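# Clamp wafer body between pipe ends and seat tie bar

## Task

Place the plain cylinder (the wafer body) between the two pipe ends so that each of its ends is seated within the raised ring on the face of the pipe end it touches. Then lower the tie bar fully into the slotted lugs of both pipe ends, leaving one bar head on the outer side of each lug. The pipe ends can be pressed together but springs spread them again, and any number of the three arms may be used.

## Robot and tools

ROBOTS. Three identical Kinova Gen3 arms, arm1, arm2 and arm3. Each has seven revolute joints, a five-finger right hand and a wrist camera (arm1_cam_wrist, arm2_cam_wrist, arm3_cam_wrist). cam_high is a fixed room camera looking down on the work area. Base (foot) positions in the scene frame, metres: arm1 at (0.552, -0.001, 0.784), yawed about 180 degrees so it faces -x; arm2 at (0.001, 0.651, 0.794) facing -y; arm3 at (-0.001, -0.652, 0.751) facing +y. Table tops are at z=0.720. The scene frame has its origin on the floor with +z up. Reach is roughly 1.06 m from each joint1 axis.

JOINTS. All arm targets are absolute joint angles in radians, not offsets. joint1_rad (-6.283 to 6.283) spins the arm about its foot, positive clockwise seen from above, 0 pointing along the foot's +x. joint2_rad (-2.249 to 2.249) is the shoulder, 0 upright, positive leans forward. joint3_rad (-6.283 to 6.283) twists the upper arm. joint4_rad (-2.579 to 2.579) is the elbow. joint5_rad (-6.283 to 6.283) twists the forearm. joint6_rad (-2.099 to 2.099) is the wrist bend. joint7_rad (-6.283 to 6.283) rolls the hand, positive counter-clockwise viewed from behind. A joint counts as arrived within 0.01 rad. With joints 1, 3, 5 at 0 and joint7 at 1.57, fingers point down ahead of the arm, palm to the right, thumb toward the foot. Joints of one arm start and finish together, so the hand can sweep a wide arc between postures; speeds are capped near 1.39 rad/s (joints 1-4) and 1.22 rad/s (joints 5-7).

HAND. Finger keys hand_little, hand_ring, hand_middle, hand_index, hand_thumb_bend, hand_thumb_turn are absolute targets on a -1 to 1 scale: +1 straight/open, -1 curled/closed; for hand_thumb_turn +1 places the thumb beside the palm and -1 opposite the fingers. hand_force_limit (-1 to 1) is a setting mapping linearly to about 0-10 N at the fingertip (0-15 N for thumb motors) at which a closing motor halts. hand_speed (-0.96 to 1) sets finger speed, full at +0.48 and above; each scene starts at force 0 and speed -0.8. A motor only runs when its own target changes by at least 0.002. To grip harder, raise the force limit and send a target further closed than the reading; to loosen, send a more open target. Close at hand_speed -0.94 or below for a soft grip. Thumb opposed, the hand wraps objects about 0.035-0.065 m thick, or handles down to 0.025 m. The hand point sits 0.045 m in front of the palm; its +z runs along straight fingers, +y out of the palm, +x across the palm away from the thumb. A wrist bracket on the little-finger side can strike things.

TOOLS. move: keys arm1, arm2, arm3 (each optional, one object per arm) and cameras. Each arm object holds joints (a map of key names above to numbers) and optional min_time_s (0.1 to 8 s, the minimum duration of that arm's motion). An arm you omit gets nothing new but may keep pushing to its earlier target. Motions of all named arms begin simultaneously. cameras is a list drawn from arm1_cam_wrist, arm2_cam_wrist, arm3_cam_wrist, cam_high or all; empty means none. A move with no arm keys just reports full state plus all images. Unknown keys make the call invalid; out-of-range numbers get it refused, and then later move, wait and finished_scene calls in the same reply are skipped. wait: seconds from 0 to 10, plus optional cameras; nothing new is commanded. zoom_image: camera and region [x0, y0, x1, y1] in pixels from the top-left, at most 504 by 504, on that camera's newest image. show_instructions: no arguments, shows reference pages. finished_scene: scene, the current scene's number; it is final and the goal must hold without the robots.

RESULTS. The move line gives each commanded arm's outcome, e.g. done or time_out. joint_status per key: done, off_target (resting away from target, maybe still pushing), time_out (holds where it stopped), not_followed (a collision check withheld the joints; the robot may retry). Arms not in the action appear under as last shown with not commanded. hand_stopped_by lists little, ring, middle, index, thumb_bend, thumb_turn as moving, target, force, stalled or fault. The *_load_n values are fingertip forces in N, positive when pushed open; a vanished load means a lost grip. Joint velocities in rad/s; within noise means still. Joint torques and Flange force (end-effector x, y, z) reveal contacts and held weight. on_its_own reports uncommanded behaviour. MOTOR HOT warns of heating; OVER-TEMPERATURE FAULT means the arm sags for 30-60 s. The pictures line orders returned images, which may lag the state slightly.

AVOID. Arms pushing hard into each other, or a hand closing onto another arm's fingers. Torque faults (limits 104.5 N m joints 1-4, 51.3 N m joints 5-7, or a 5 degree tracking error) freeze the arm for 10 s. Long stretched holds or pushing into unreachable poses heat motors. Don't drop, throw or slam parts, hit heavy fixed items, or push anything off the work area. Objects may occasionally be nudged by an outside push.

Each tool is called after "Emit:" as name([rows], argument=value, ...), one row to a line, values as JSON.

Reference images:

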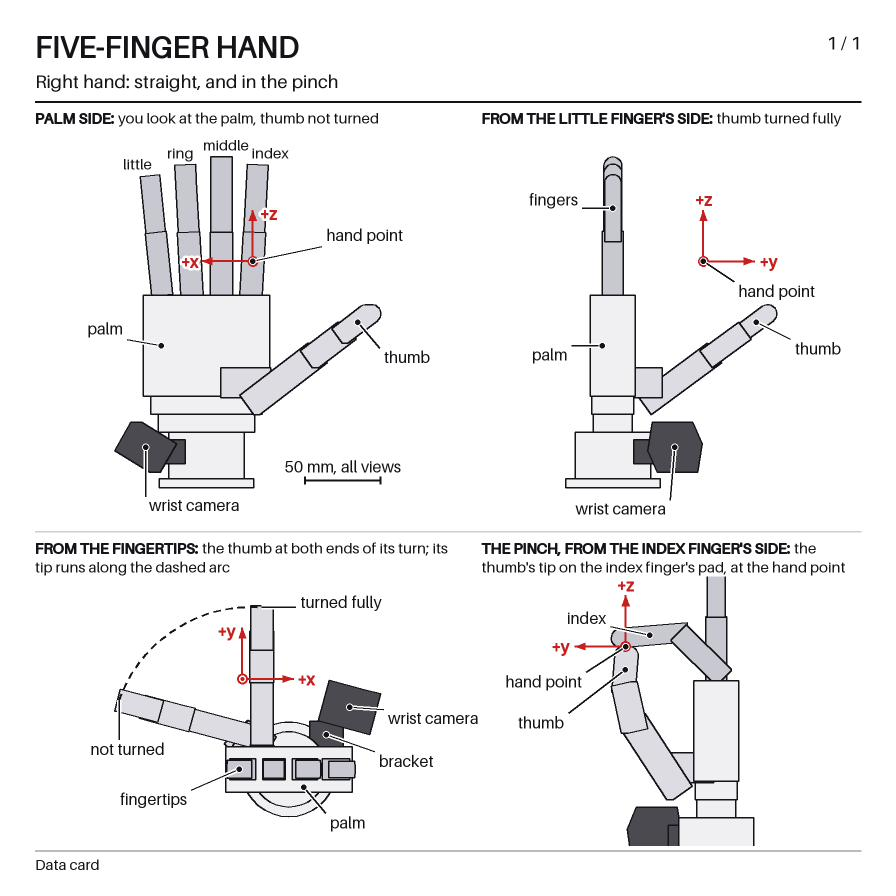

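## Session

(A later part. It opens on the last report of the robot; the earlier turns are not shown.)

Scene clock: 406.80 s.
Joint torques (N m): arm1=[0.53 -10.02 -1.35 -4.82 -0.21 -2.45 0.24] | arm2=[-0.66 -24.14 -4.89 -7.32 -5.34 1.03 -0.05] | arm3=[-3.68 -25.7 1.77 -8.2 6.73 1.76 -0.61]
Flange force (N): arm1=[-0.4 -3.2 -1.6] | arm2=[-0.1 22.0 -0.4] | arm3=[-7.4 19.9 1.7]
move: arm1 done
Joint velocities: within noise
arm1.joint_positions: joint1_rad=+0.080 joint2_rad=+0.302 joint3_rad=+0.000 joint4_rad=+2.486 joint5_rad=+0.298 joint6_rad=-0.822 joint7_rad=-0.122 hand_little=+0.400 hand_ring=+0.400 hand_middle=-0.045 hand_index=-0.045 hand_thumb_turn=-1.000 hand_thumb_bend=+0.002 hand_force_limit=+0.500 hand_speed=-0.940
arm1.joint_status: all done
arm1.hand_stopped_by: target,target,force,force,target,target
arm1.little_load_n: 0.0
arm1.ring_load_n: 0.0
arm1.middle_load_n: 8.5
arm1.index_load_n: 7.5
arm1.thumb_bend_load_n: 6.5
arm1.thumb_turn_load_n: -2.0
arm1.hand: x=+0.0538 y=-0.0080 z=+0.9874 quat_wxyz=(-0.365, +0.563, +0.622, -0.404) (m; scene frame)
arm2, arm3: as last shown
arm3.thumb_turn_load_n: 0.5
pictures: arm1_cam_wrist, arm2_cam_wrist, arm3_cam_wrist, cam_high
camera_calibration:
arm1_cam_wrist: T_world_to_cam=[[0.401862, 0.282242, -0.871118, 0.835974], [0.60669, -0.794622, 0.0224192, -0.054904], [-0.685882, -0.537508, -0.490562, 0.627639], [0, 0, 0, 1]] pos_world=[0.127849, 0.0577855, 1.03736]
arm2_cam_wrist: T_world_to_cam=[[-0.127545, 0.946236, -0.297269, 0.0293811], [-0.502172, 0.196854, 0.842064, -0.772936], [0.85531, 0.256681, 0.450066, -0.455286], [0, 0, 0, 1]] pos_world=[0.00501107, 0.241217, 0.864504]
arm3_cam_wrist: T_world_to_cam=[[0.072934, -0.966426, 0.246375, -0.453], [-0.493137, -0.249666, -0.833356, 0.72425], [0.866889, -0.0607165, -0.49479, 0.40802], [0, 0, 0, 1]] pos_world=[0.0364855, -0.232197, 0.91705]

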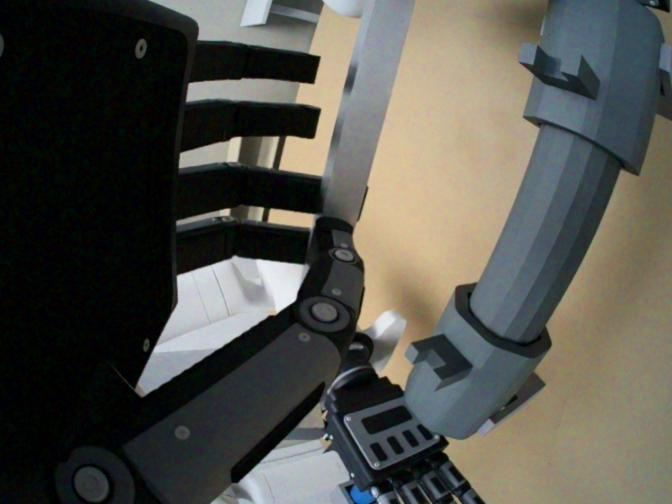

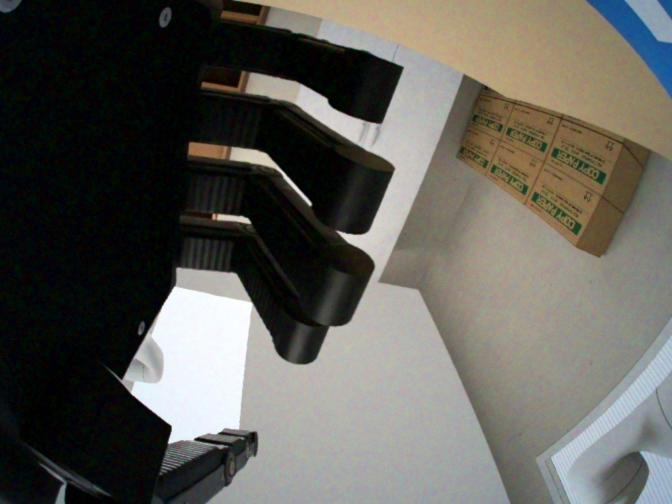

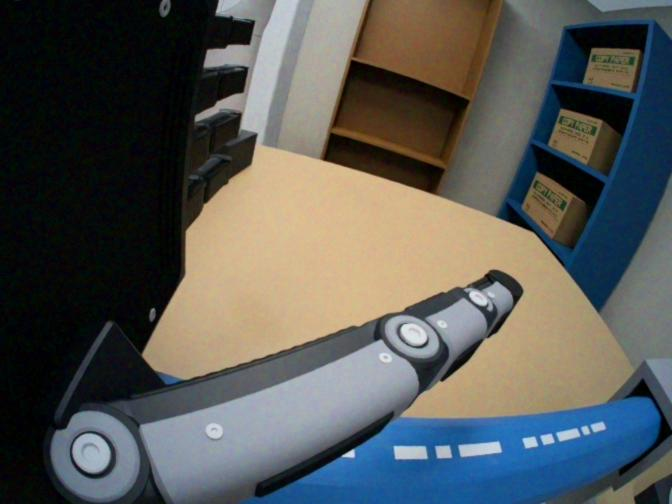

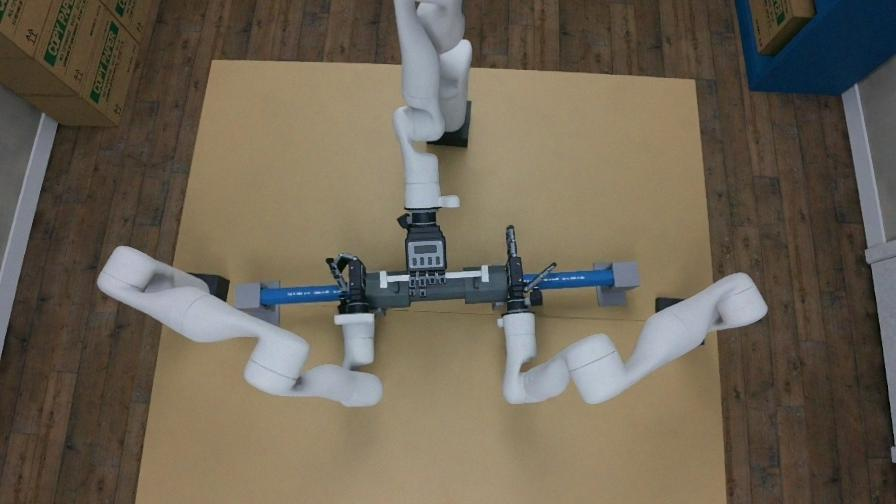

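Emit:
zoom_image(camera="arm1_cam_wrist", region=[500, 20, 620, 140])

Emit:
zoom_image(camera="arm1_cam_wrist", region=[390, 310, 510, 430])

Scaled by 4.200 from the camera's 672x504 image, which has a finer 960x720 frame.

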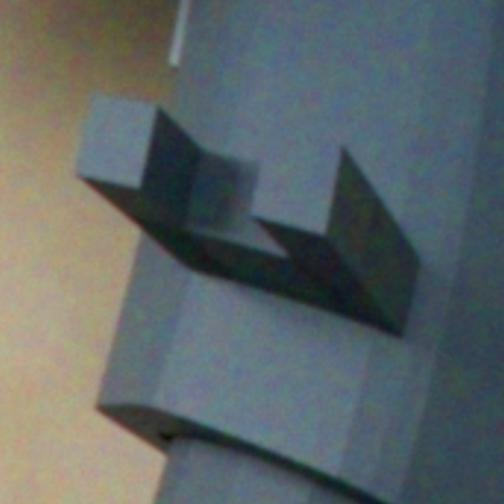

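Scaled by 4.200 from the camera's 672x504 image, which has a finer 960x720 frame.

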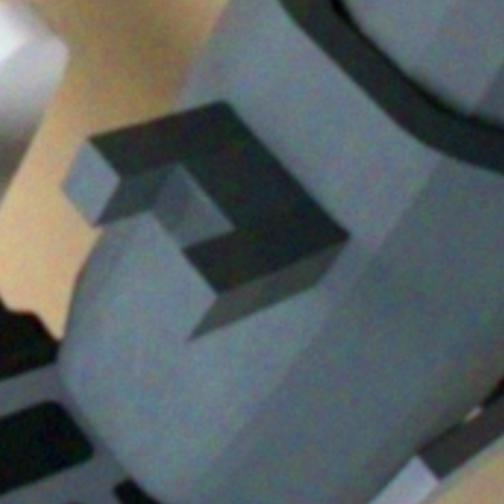

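Emit:
move(arm1={"joints": {"joint1_rad": 0.0663, "joint2_rad": 0.5188, "joint4_rad": 2.544, "joint5_rad": 0.2308, "joint6_rad": -1.0866, "joint7_rad": -0.0312}, "min_time_s": 3}, cameras=["cam_high", "arm1_cam_wrist"])

Emit:
zoom_image(camera="cam_high", region=[374, 262, 424, 312])

Emit:
zoom_image(camera="cam_high", region=[456, 256, 506, 306])

Scene clock: 416.90 s.
Joint torques (N m): arm1=[0.5 -11.67 -1.43 -2.53 -0.07 -2.49 0.23] | arm2=[-0.67 -24.17 -4.91 -7.31 -5.34 1.03 -0.07] | arm3=[-3.66 -25.62 1.72 -8.21 6.71 1.69 -0.6]
Flange force (N): arm1=[0.6 -4.5 -0.6] | arm2=[0.0 22.0 -0.4] | arm3=[-7.2 19.9 1.7]
move: arm1 done
Joint velocities: within noise
arm1.joint_positions: joint1_rad=+0.066 joint2_rad=+0.519 joint3_rad=+0.000 joint4_rad=+2.544 joint5_rad=+0.231 joint6_rad=-1.087 joint7_rad=-0.031 hand_little=+0.400 hand_ring=+0.400 hand_middle=-0.045 hand_index=-0.045 hand_thumb_turn=-1.000 hand_thumb_bend=+0.002 hand_force_limit=+0.500 hand_speed=-0.940
arm1.joint_status: all done
arm1.hand_stopped_by: target,target,force,force,target,target
arm1.little_load_n: 0.0
arm1.ring_load_n: 0.0
arm1.middle_load_n: 8.5
arm1.index_load_n: 7.5
arm1.thumb_bend_load_n: 6.5
arm1.thumb_turn_load_n: -2.0
arm1.hand: x=+0.0542 y=-0.0107 z=+0.9324 quat_wxyz=(-0.365, +0.563, +0.622, -0.404) (m; scene frame)
arm2, arm3: as last shown
pictures: arm1_cam_wrist, cam_high
camera_calibration:
arm1_cam_wrist: T_world_to_cam=[[0.40222, 0.282221, -0.87096, 0.788463], [0.606729, -0.794584, 0.0227226, -0.0563651], [-0.685638, -0.537576, -0.490829, 0.599715], [0, 0, 0, 1]] pos_world=[0.12825, 0.0550852, 0.982357]

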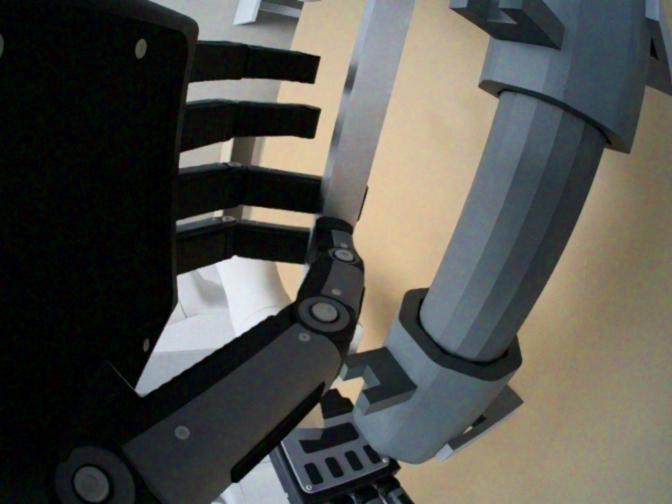

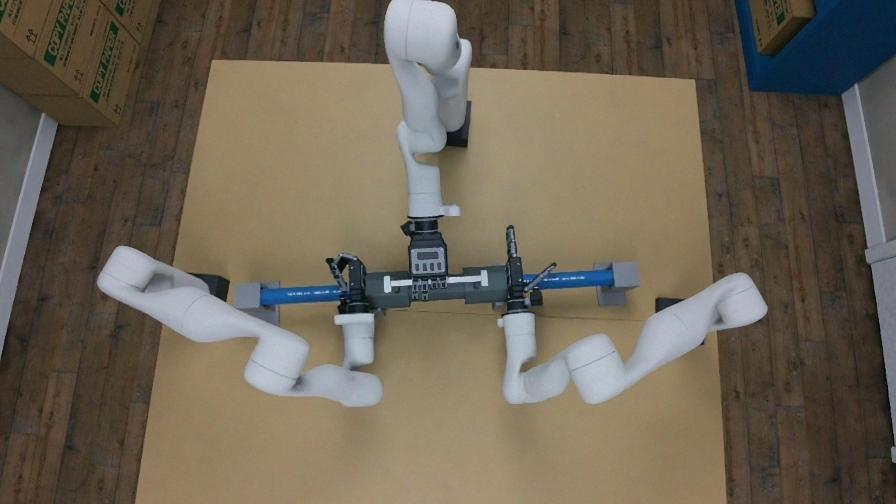

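Scaled by 10.080 from the camera's 896x504 image, which has a finer 1280x720 frame.

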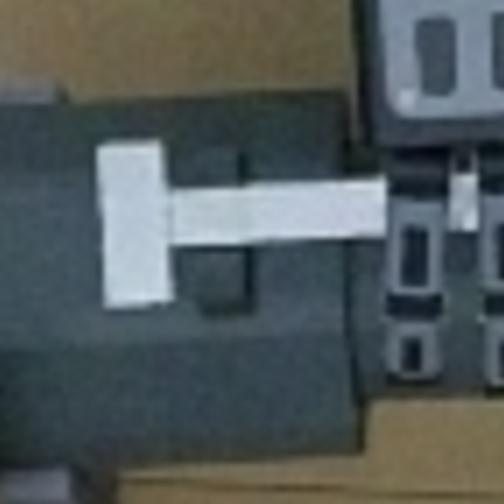

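Scaled by 10.080 from the camera's 896x504 image, which has a finer 1280x720 frame.

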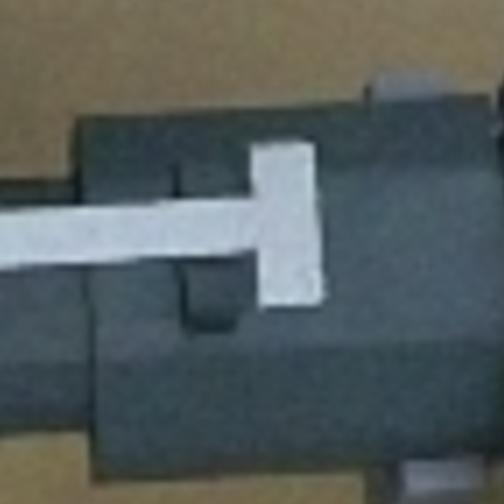

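Emit:
move(arm1={"joints": {"joint1_rad": 0.0702, "joint2_rad": 0.6049, "joint4_rad": 2.5698, "joint5_rad": 0.2231, "joint6_rad": -1.1957, "joint7_rad": -0.0037}, "min_time_s": 3}, cameras=["cam_high", "arm1_cam_wrist"])

Emit:
zoom_image(camera="cam_high", region=[374, 262, 424, 312])

Emit:
zoom_image(camera="cam_high", region=[456, 256, 506, 306])

Scene clock: 424.37 s.
Joint torques (N m): arm1=[0.61 -12.21 -1.42 -1.7 -0.03 -2.46 0.24] | arm2=[-0.68 -24.16 -4.9 -7.31 -5.34 1.04 -0.05] | arm3=[-3.56 -25.62 1.73 -8.15 6.76 1.74 -0.66]
Flange force (N): arm1=[0.5 -4.3 -0.2] | arm2=[0.0 21.9 -0.4] | arm3=[-7.2 19.7 1.4]
move: arm1 done
Joint velocities: within noise
arm1.joint_positions: joint1_rad=+0.070 joint2_rad=+0.605 joint3_rad=+0.000 joint4_rad=+2.570 joint5_rad=+0.223 joint6_rad=-1.196 joint7_rad=-0.004 hand_little=+0.400 hand_ring=+0.400 hand_middle=-0.045 hand_index=-0.045 hand_thumb_turn=-1.000 hand_thumb_bend=+0.002 hand_force_limit=+0.500 hand_speed=-0.940
arm1.joint_status: all done
arm1.hand_stopped_by: target,target,force,force,target,target
arm1.little_load_n: 0.0
arm1.ring_load_n: 0.0
arm1.middle_load_n: 8.5
arm1.index_load_n: 7.5
arm1.thumb_bend_load_n: 6.5
arm1.thumb_turn_load_n: -2.0
arm1.hand: x=+0.0591 y=-0.0100 z=+0.9123 quat_wxyz=(-0.365, +0.563, +0.622, -0.404) (m; scene frame)
arm2, arm3: as last shown
arm2.middle_load_n: 0.5
arm2.thumb_turn_load_n: -0.5
arm3.thumb_turn_load_n: 0.0
pictures: arm1_cam_wrist, cam_high
camera_calibration:
arm1_cam_wrist: T_world_to_cam=[[0.402192, 0.282113, -0.871007, 0.768844], [0.606607, -0.794677, 0.0227134, -0.0582944], [-0.685762, -0.537495, -0.490745, 0.593516], [0, 0, 0, 1]] pos_world=[0.13315, 0.0557856, 0.962258]

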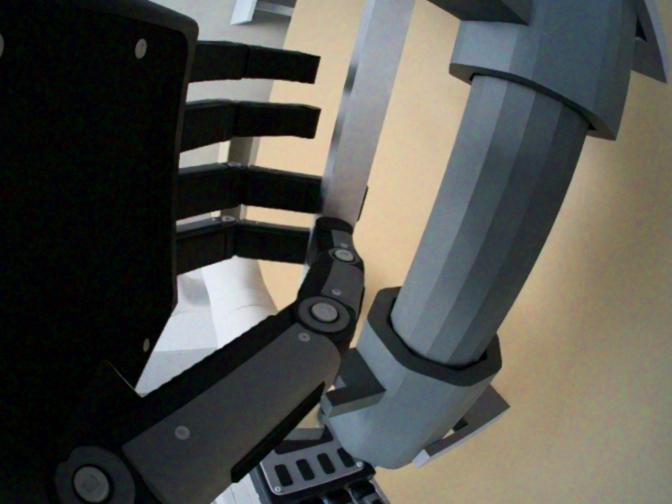

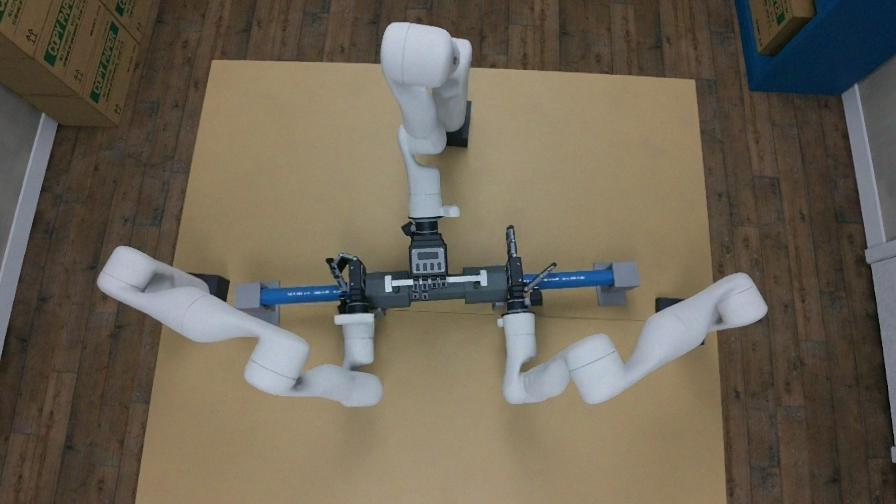

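Scaled by 10.080 from the camera's 896x504 image, which has a finer 1280x720 frame.

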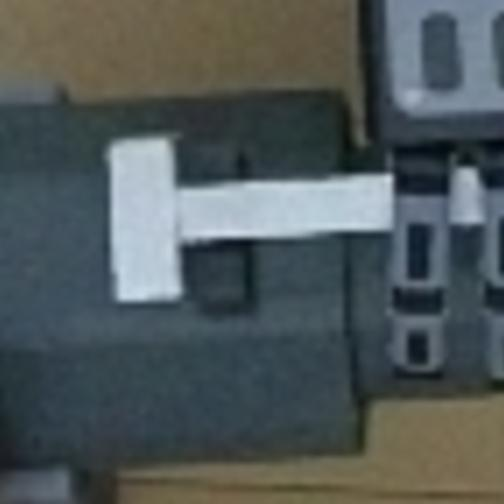

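Scaled by 10.080 from the camera's 896x504 image, which has a finer 1280x720 frame.

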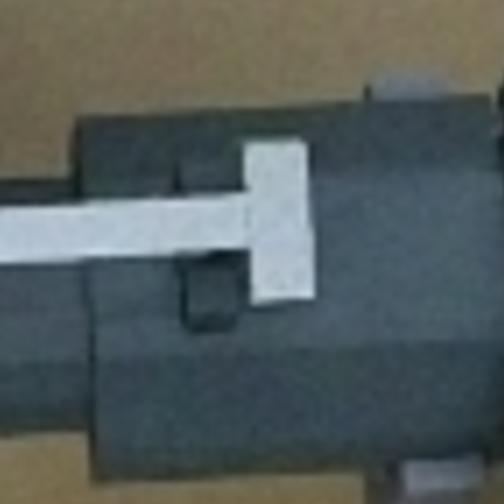

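Emit:
move(arm1={"joints": {"joint1_rad": 0.0705, "joint2_rad": 0.6403, "joint4_rad": 2.5754, "joint5_rad": 0.2201, "joint6_rad": -1.2357, "joint7_rad": 0.0058}, "min_time_s": 2}, cameras=["cam_high", "arm1_cam_wrist"])

Emit:
zoom_image(camera="cam_high", region=[374, 262, 424, 312])

Emit:
zoom_image(camera="cam_high", region=[456, 256, 506, 306])

Scene clock: 429.10 s.
Joint torques (N m): arm1=[0.55 -12.34 -1.48 -1.34 0.04 -2.5 0.23] | arm2=[-0.69 -24.17 -4.9 -7.35 -5.36 1.06 -0.05] | arm3=[-3.6 -25.7 1.77 -8.36 6.77 1.67 -0.66]
Flange force (N): arm1=[0.8 -5.0 -0.1] | arm2=[0.0 22.1 -0.3] | arm3=[-7.2 20.3 1.6]
move: arm1 done
Joint velocities: within noise
arm1.joint_positions: joint1_rad=+0.070 joint2_rad=+0.640 joint3_rad=+0.000 joint4_rad=+2.575 joint5_rad=+0.220 joint6_rad=-1.236 joint7_rad=+0.006 hand_little=+0.400 hand_ring=+0.400 hand_middle=-0.045 hand_index=-0.045 hand_thumb_turn=-1.000 hand_thumb_bend=+0.002 hand_force_limit=+0.500 hand_speed=-0.940
arm1.joint_status: all done
arm1.hand_stopped_by: target,target,force,force,target,target
arm1.little_load_n: 0.0
arm1.ring_load_n: 0.0
arm1.middle_load_n: 8.5
arm1.index_load_n: 7.5
arm1.thumb_bend_load_n: 6.5
arm1.thumb_turn_load_n: -2.0
arm1.hand: x=+0.0599 y=-0.0100 z=+0.9043 quat_wxyz=(-0.365, +0.563, +0.622, -0.404) (m; scene frame)
arm2, arm3: as last shown
arm2.middle_load_n: 0.0
arm2.thumb_turn_load_n: 0.0
pictures: arm1_cam_wrist, cam_high
camera_calibration:
arm1_cam_wrist: T_world_to_cam=[[0.40214, 0.282015, -0.871063, 0.76162], [0.606646, -0.794646, 0.022793, -0.0586812], [-0.685759, -0.537593, -0.490642, 0.590046], [0, 0, 0, 1]] pos_world=[0.13395, 0.0557851, 0.954258]

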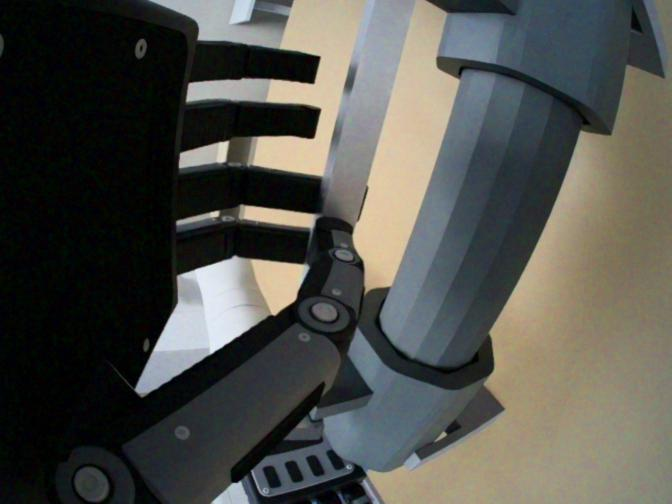

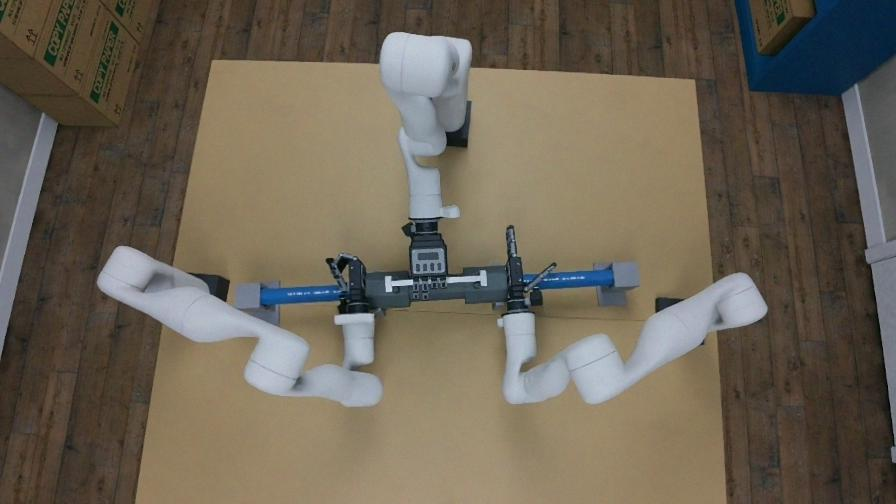

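Scaled by 10.080 from the camera's 896x504 image, which has a finer 1280x720 frame.

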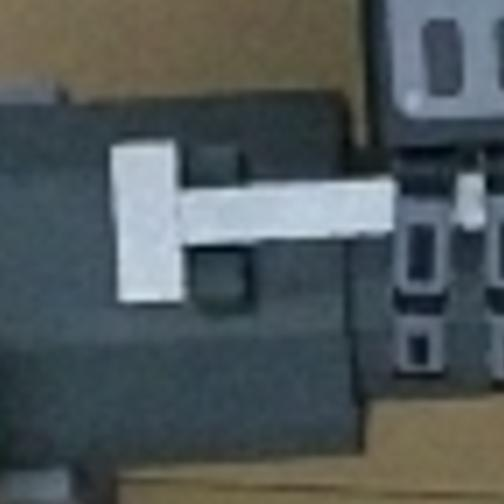

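Scaled by 10.080 from the camera's 896x504 image, which has a finer 1280x720 frame.

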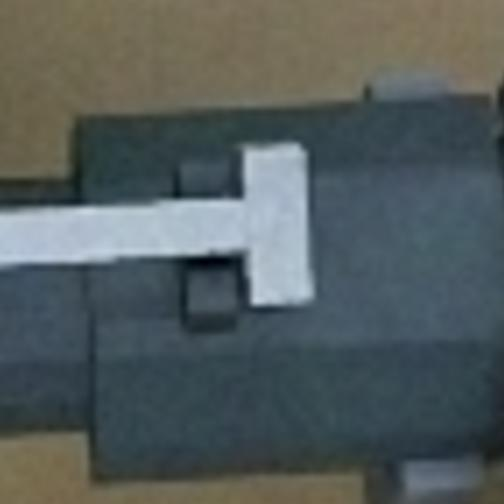

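Emit:
move(arm1={"joints":{"joint1_rad":0.0705,"joint2_rad":0.6756,"joint4_rad":2.5773,"joint5_rad":0.2174,"joint6_rad":-1.2721,"joint7_rad":0.0144},"min_time_s":2}, cameras=["cam_high"])

Emit:
zoom_image(camera="cam_high", region=[374, 262, 424, 312])

Emit:
zoom_image(camera="cam_high", region=[456, 256, 506, 306])

Scene clock: 433.30 s.
Joint torques (N m): arm1=[0.61 -12.5 -1.53 -0.96 0.05 -2.51 0.19] | arm2=[-0.75 -23.97 -4.9 -7.33 -5.35 0.94 -0.07] | arm3=[-3.23 -25.28 1.8 -8.11 6.68 1.69 -0.58]
Flange force (N): arm1=[0.9 -5.4 0.2] | arm2=[-0.5 22.2 -0.5] | arm3=[-6.5 20.1 1.0]
move: arm1 done
Joint velocities: within noise
arm1.joint_positions: joint1_rad=+0.071 joint2_rad=+0.676 joint3_rad=+0.000 joint4_rad=+2.577 joint5_rad=+0.217 joint6_rad=-1.272 joint7_rad=+0.014 hand_little=+0.400 hand_ring=+0.400 hand_middle=-0.045 hand_index=-0.045 hand_thumb_turn=-1.000 hand_thumb_bend=+0.002 hand_force_limit=+0.500 hand_speed=-0.940
arm1.joint_status: all done
arm1.hand_stopped_by: target,target,force,force,target,target
arm1.little_load_n: 0.0
arm1.ring_load_n: 0.0
arm1.middle_load_n: 9.5
arm1.index_load_n: 7.5
arm1.thumb_bend_load_n: 5.0
arm1.thumb_turn_load_n: -1.5
arm1.hand: x=+0.0599 y=-0.0098 z=+0.8964 quat_wxyz=(-0.365, +0.563, +0.622, -0.404) (m; scene frame)
arm2, arm3: as last shown
arm3.thumb_turn_load_n: 0.5
pictures: cam_high

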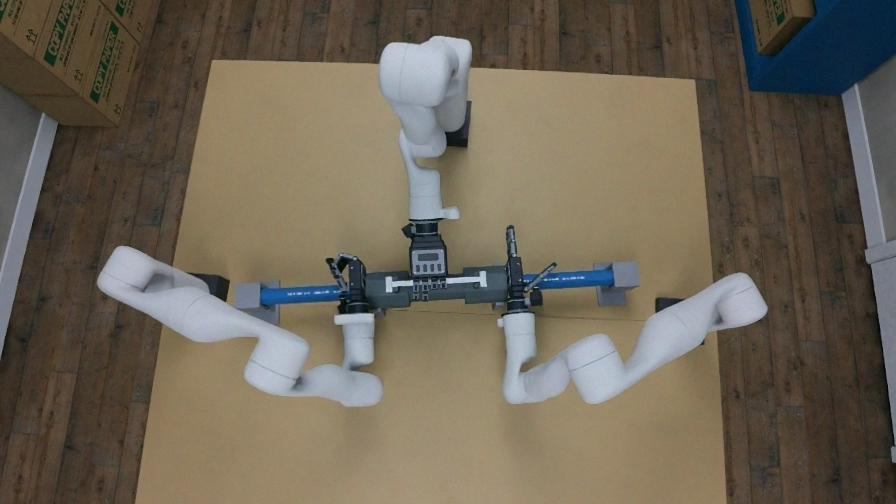

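Scaled by 10.080 from the camera's 896x504 image, which has a finer 1280x720 frame.

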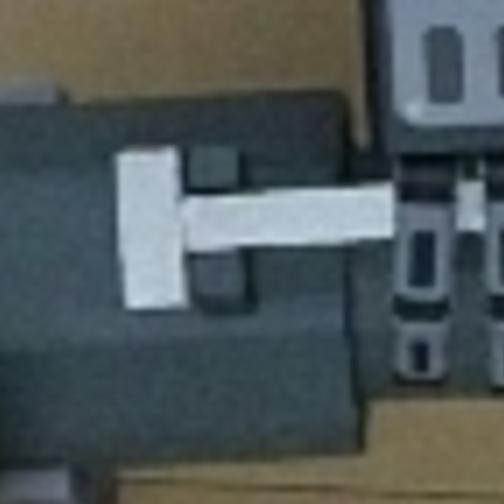

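Scaled by 10.080 from the camera's 896x504 image, which has a finer 1280x720 frame.

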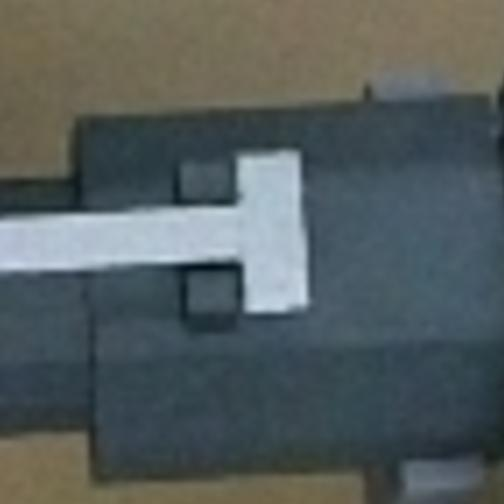

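Emit:
move(arm1={"joints":{"joint1_rad":0.0705,"joint2_rad":0.6932,"joint4_rad":2.5779,"joint5_rad":0.2162,"joint6_rad":-1.2898,"joint7_rad":0.0185},"min_time_s":2}, cameras=["cam_high"])

Emit:
zoom_image(camera="cam_high", region=[374, 262, 424, 312])

Emit:
zoom_image(camera="cam_high", region=[456, 256, 506, 306])

Scene clock: 435.97 s.
Joint torques (N m): arm1=[1 -11.46 -1.05 -0.36 -0.19 -1.79 0.17] | arm2=[-0.91 -23.95 -4.95 -7.27 -5.35 0.94 -0.05] | arm3=[-3.3 -25.36 1.86 -8.08 6.55 1.62 -0.66]
Flange force (N): arm1=[0.0 -7.1 -0.8] | arm2=[-0.4 22.1 -0.9] | arm3=[-6.6 19.5 1.1]
move: arm1 done
Joint velocities: within noise
arm1.joint_positions: joint1_rad=+0.070 joint2_rad=+0.693 joint3_rad=+0.000 joint4_rad=+2.578 joint5_rad=+0.216 joint6_rad=-1.290 joint7_rad=+0.018 hand_little=+0.400 hand_ring=+0.400 hand_middle=-0.045 hand_index=-0.045 hand_thumb_turn=-1.000 hand_thumb_bend=+0.002 hand_force_limit=+0.500 hand_speed=-0.940
arm1.joint_status: all done
arm1.hand_stopped_by: target,target,force,force,target,target
arm1.little_load_n: 0.0
arm1.ring_load_n: 0.0
arm1.middle_load_n: 8.5
arm1.index_load_n: 8.0
arm1.thumb_bend_load_n: 5.5
arm1.thumb_turn_load_n: -1.0
arm1.hand: x=+0.0599 y=-0.0098 z=+0.8923 quat_wxyz=(-0.365, +0.563, +0.622, -0.404) (m; scene frame)
arm2, arm3: as last shown
arm2.index_load_n: 0.5
arm2.thumb_turn_load_n: -0.5
pictures: cam_high

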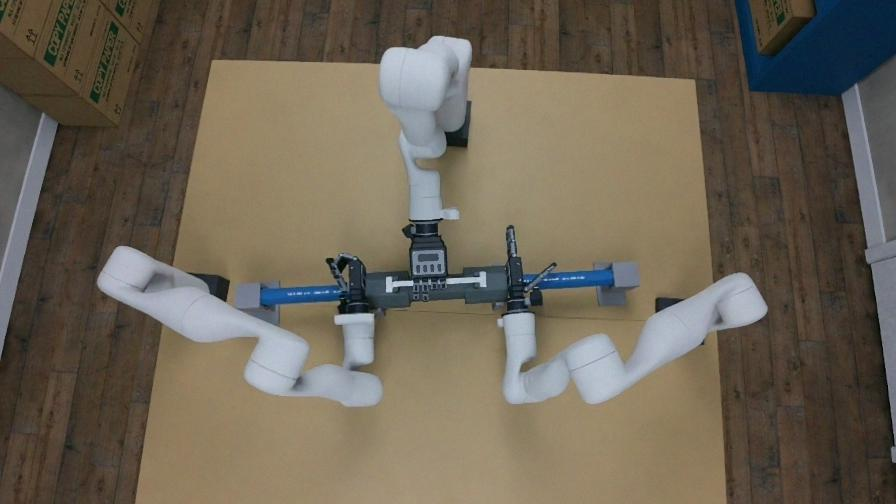

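Scaled by 10.080 from the camera's 896x504 image, which has a finer 1280x720 frame.

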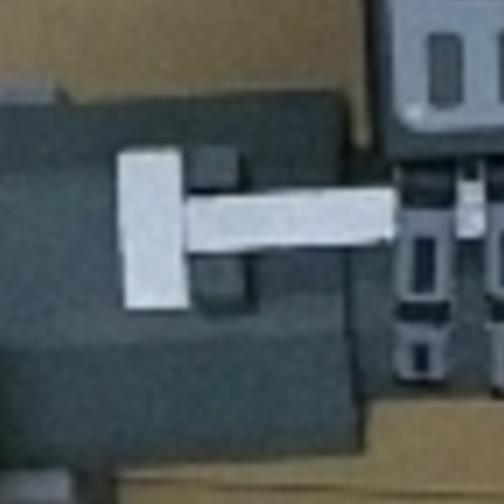

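Scaled by 10.080 from the camera's 896x504 image, which has a finer 1280x720 frame.

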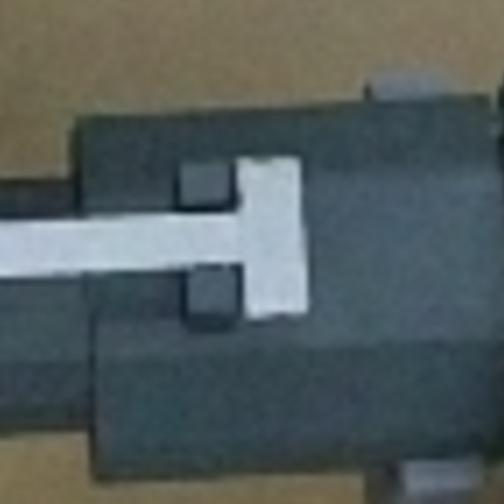

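Emit:
move(cameras=["arm1_cam_wrist"])

Emit:
zoom_image(camera="arm1_cam_wrist", region=[0, 100, 500, 504])

Scene clock: 437.00 s.
Joint torques (N m): arm1=[0.93 -11.43 -1.07 -0.37 -0.16 -1.85 0.11] | arm2=[-0.89 -23.98 -4.97 -7.3 -5.35 0.95 -0.07] | arm3=[-3.27 -25.36 1.79 -8.08 6.58 1.67 -0.61]
Flange force (N): arm1=[0.2 -7.5 -0.8] | arm2=[-0.4 22.2 -0.8] | arm3=[-6.7 19.7 1.1]
Joint velocities: within noise
arm1.joint_positions: joint1_rad=+0.070 joint2_rad=+0.693 joint3_rad=+0.000 joint4_rad=+2.578 joint5_rad=+0.216 joint6_rad=-1.290 joint7_rad=+0.018 hand_little=+0.400 hand_ring=+0.400 hand_middle=-0.045 hand_index=-0.045 hand_thumb_turn=-1.000 hand_thumb_bend=+0.002 hand_force_limit=+0.500 hand_speed=-0.940
arm1.joint_status: all done
arm1.hand_stopped_by: target,target,force,force,target,target
arm1.little_load_n: 0.0
arm1.ring_load_n: 0.0
arm1.middle_load_n: 8.5
arm1.index_load_n: 8.0
arm1.thumb_bend_load_n: 5.5
arm1.thumb_turn_load_n: -1.0
arm1.hand: x=+0.0599 y=-0.0098 z=+0.8923 quat_wxyz=(-0.365, +0.563, +0.622, -0.404) (m; scene frame)
arm2.joint_positions: joint1_rad=+0.340 joint2_rad=+1.338 joint3_rad=+0.000 joint4_rad=+1.424 joint5_rad=-1.123 joint6_rad=+1.751 joint7_rad=+1.226 hand_little=-0.900 hand_ring=-0.900 hand_middle=-0.900 hand_index=-0.900 hand_thumb_turn=+1.000 hand_thumb_bend=+1.000 hand_force_limit=+0.000 hand_speed=+0.000
arm2.joint_status: not commanded
arm2.hand_stopped_by: target,target,target,target,target,target
arm2.little_load_n: 0.0
arm2.ring_load_n: 0.0
arm2.middle_load_n: 0.0
arm2.index_load_n: 0.0
arm2.thumb_bend_load_n: 0.0
arm2.thumb_turn_load_n: 0.0
arm2.hand: x=+0.1015 y=+0.2648 z=+0.9185 quat_wxyz=(-0.706, +0.038, -0.706, -0.038) (m; scene frame)
arm3.joint_positions: joint1_rad=-0.491 joint2_rad=+1.196 joint3_rad=+0.000 joint4_rad=+1.657 joint5_rad=+1.237 joint6_rad=+1.686 joint7_rad=-1.296 hand_little=+1.000 hand_ring=+1.000 hand_middle=+1.000 hand_index=+1.000 hand_thumb_turn=-1.000 hand_thumb_bend=+1.000 hand_force_limit=+0.000 hand_speed=+0.000
arm3.joint_status: not commanded
arm3.hand_stopped_by: target,target,target,target,target,target
arm3.little_load_n: 0.0
arm3.ring_load_n: 0.0
arm3.middle_load_n: 0.0
arm3.index_load_n: 0.0
arm3.thumb_bend_load_n: 0.0
arm3.thumb_turn_load_n: 0.5
arm3.hand: x=+0.1359 y=-0.2353 z=+0.8614 quat_wxyz=(-0.038, +0.706, +0.038, +0.706) (m; scene frame)
pictures: arm1_cam_wrist
camera_calibration:
arm1_cam_wrist: T_world_to_cam=[[0.402172, 0.282099, -0.871021, 0.751149], [0.606663, -0.794634, 0.0227519, -0.0582152], [-0.685724, -0.537566, -0.490718, 0.584381], [0, 0, 0, 1]] pos_world=[0.13395, 0.0559853, 0.942358]

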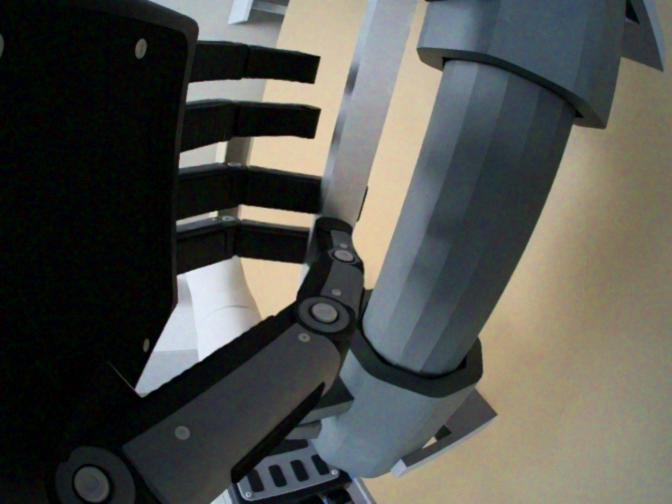

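Scaled by 1.008 from the camera's 672x504 image, which has a finer 960x720 frame.

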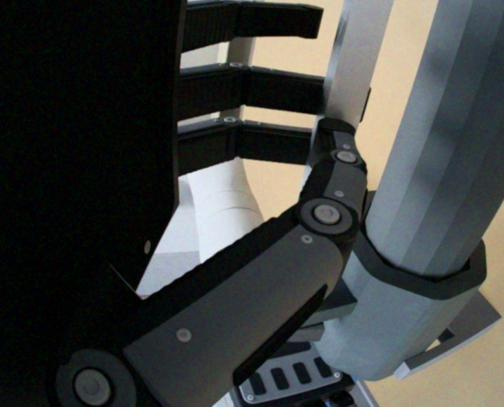

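Emit:
move(arm1={"joints":{"joint1_rad":0.0705,"joint2_rad":0.702,"joint4_rad":2.5782,"joint5_rad":0.2156,"joint6_rad":-1.2986,"joint7_rad":0.0205},"min_time_s":2}, cameras=["cam_high"])

Emit:
zoom_image(camera="cam_high", region=[374, 262, 424, 312])

Emit:
zoom_image(camera="cam_high", region=[456, 256, 506, 306])

Scene clock: 439.87 s.
Joint torques (N m): arm1=[0.03 0.81 -0.75 -0.15 -0.53 3.55 0.79] | arm2=[-1.88 -23.49 -5.39 -7.16 -5.37 0.69 -0.04] | arm3=[-2.38 -24.62 1.99 -7.74 6.31 1.41 -0.57]
Flange force (N): arm1=[0.6 -31.2 -24.0] | arm2=[-1.4 22.7 -2.9] | arm3=[-5.3 19.3 -0.5]
move: arm1 done
Joint velocities: within noise
arm1.joint_positions: joint1_rad=+0.071 joint2_rad=+0.702 joint3_rad=+0.000 joint4_rad=+2.578 joint5_rad=+0.216 joint6_rad=-1.299 joint7_rad=+0.021 hand_little=+0.400 hand_ring=+0.400 hand_middle=-0.045 hand_index=-0.045 hand_thumb_turn=-1.000 hand_thumb_bend=+0.000 hand_force_limit=+0.500 hand_speed=-0.940
arm1.joint_status: all done
arm1.hand_stopped_by: target,target,force,force,target,target
arm1.little_load_n: 0.0
arm1.ring_load_n: 0.0
arm1.middle_load_n: 7.0
arm1.index_load_n: 7.0
arm1.thumb_bend_load_n: 0.0
arm1.thumb_turn_load_n: -1.0
arm1.hand: x=+0.0599 y=-0.0098 z=+0.8903 quat_wxyz=(-0.365, +0.563, +0.622, -0.404) (m; scene frame)
arm2, arm3: as last shown
arm3.thumb_turn_load_n: 0.0
pictures: cam_high

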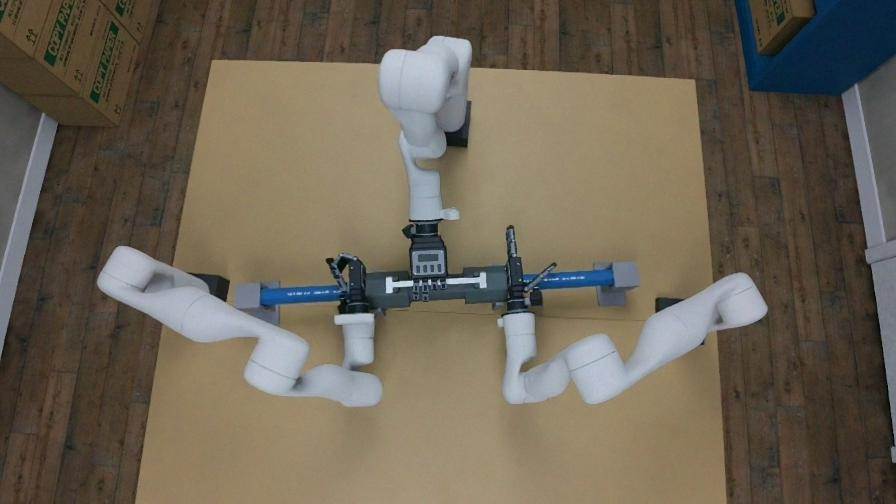

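Scaled by 10.080 from the camera's 896x504 image, which has a finer 1280x720 frame.

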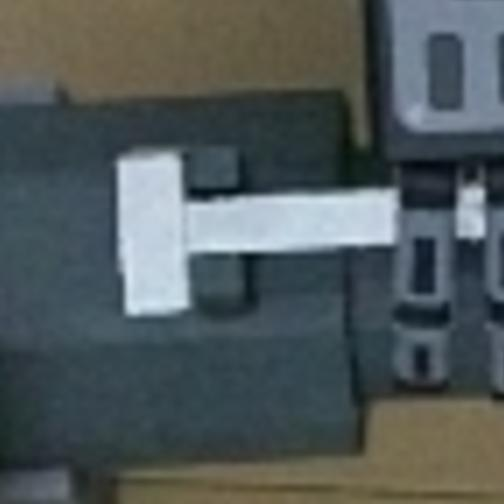

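Scaled by 10.080 from the camera's 896x504 image, which has a finer 1280x720 frame.

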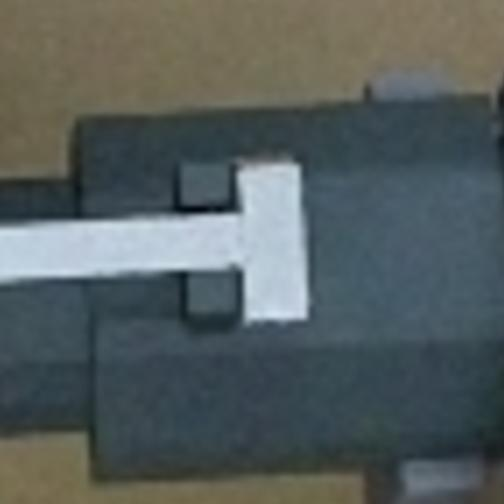

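Emit:
move(arm1={"joints":{"joint1_rad":0.0705,"joint2_rad":0.6932,"joint4_rad":2.5779,"joint5_rad":0.2162,"joint6_rad":-1.2898,"joint7_rad":0.0185},"min_time_s":1.5})

Emit:
move(arm1={"joints":{"hand_index":0.03,"hand_middle":0.03}}, cameras=["cam_high", "arm1_cam_wrist"])

Emit:
zoom_image(camera="cam_high", region=[374, 262, 424, 312])

Emit:
zoom_image(camera="cam_high", region=[456, 256, 506, 306])

Scene clock: 445.90 s.
Joint torques (N m): arm1=[0.53 -12.76 -1.5 -0.6 0.18 -2.46 0.26] | arm2=[-0.6 -24.17 -4.93 -7.64 -5.61 0.8 -0.03] | arm3=[-3.72 -25.62 1.57 -8.09 6.53 1.89 -0.6]
Flange force (N): arm1=[0.9 -4.9 1.1] | arm2=[-0.5 23.1 -0.3] | arm3=[-7.4 19.3 2.3]
move: arm1 done
Joint velocities: within noise
arm1.joint_positions: joint1_rad=+0.071 joint2_rad=+0.693 joint3_rad=+0.000 joint4_rad=+2.578 joint5_rad=+0.216 joint6_rad=-1.290 joint7_rad=+0.018 hand_little=+0.400 hand_ring=+0.400 hand_middle=-0.045 hand_index=-0.045 hand_thumb_turn=-1.000 hand_thumb_bend=+0.001 hand_force_limit=+0.500 hand_speed=-0.940
arm1.joint_status: all done
arm1.hand_stopped_by: target,target,force,force,target,target
arm1.little_load_n: 0.0
arm1.ring_load_n: 0.0
arm1.middle_load_n: 9.0
arm1.index_load_n: 9.0
arm1.thumb_bend_load_n: 4.5
arm1.thumb_turn_load_n: -1.0
arm1.hand: x=+0.0599 y=-0.0098 z=+0.8923 quat_wxyz=(-0.365, +0.563, +0.622, -0.404) (m; scene frame)
arm2, arm3: as last shown
arm3.thumb_turn_load_n: 0.5
pictures: none

Scene clock: 446.83 s.
Joint torques (N m): arm1=[0.5 -12.16 -1.39 -0.8 0.03 -2.17 0.25] | arm2=[-0.89 -24.1 -5.02 -7.54 -5.55 0.84 -0.05] | arm3=[-3.36 -25.45 1.74 -7.9 6.47 1.8 -0.59]
Flange force (N): arm1=[1.1 -5.6 -0.8] | arm2=[-0.5 23.1 -0.8] | arm3=[-7.2 19.0 1.4]
move: arm1 done
Joint velocities: within noise
arm1.joint_positions: joint1_rad=+0.071 joint2_rad=+0.693 joint3_rad=+0.000 joint4_rad=+2.578 joint5_rad=+0.216 joint6_rad=-1.290 joint7_rad=+0.018 hand_little=+0.400 hand_ring=+0.400 hand_middle=+0.030 hand_index=+0.030 hand_thumb_turn=-1.000 hand_thumb_bend=+0.000 hand_force_limit=+0.500 hand_speed=-0.940
arm1.joint_status: all done
arm1.hand_stopped_by: target,target,target,target,target,target
arm1.little_load_n: 0.0
arm1.ring_load_n: -0.5
arm1.middle_load_n: 0.0
arm1.index_load_n: 0.0
arm1.thumb_bend_load_n: 0.5
arm1.thumb_turn_load_n: 0.0
arm1.hand: x=+0.0599 y=-0.0098 z=+0.8924 quat_wxyz=(-0.365, +0.563, +0.622, -0.404) (m; scene frame)
arm2, arm3: as last shown
pictures: arm1_cam_wrist, cam_high
camera_calibration:
arm1_cam_wrist: T_world_to_cam=[[0.402104, 0.282046, -0.87107, 0.751208], [0.606568, -0.794708, 0.0226837, -0.0581336], [-0.685848, -0.537484, -0.490635, 0.584314], [0, 0, 0, 1]] pos_world=[0.13395, 0.0559856, 0.942358]

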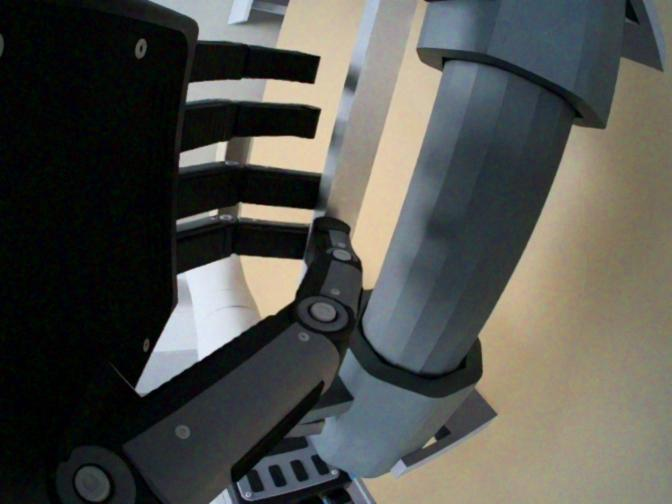

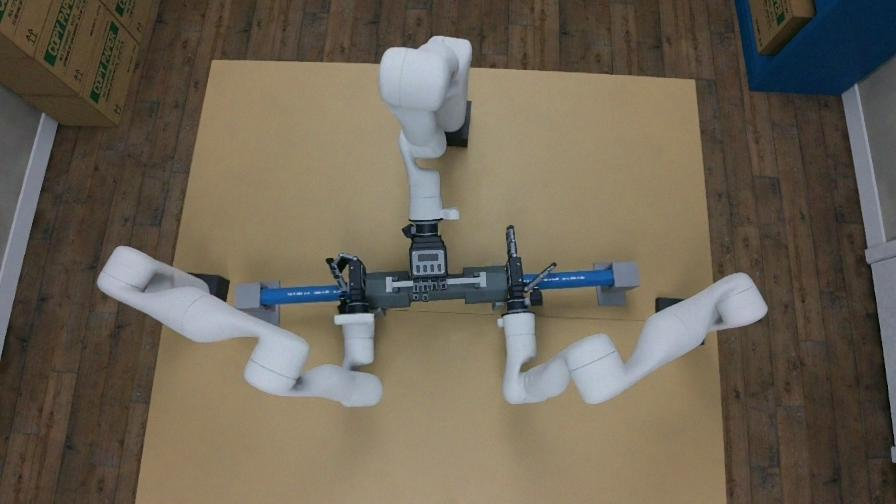

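Scaled by 10.080 from the camera's 896x504 image, which has a finer 1280x720 frame.

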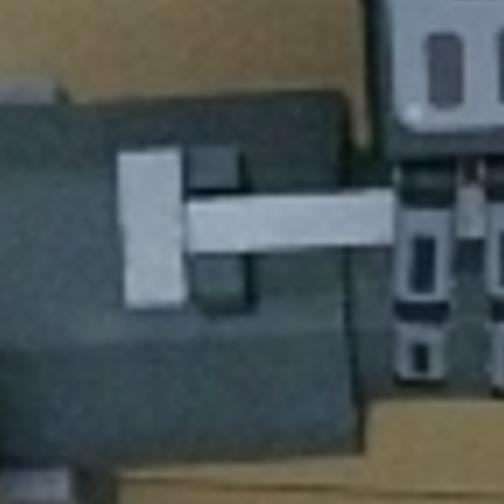

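Scaled by 10.080 from the camera's 896x504 image, which has a finer 1280x720 frame.

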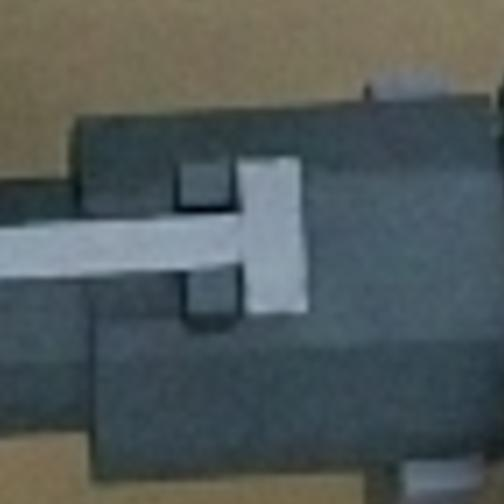

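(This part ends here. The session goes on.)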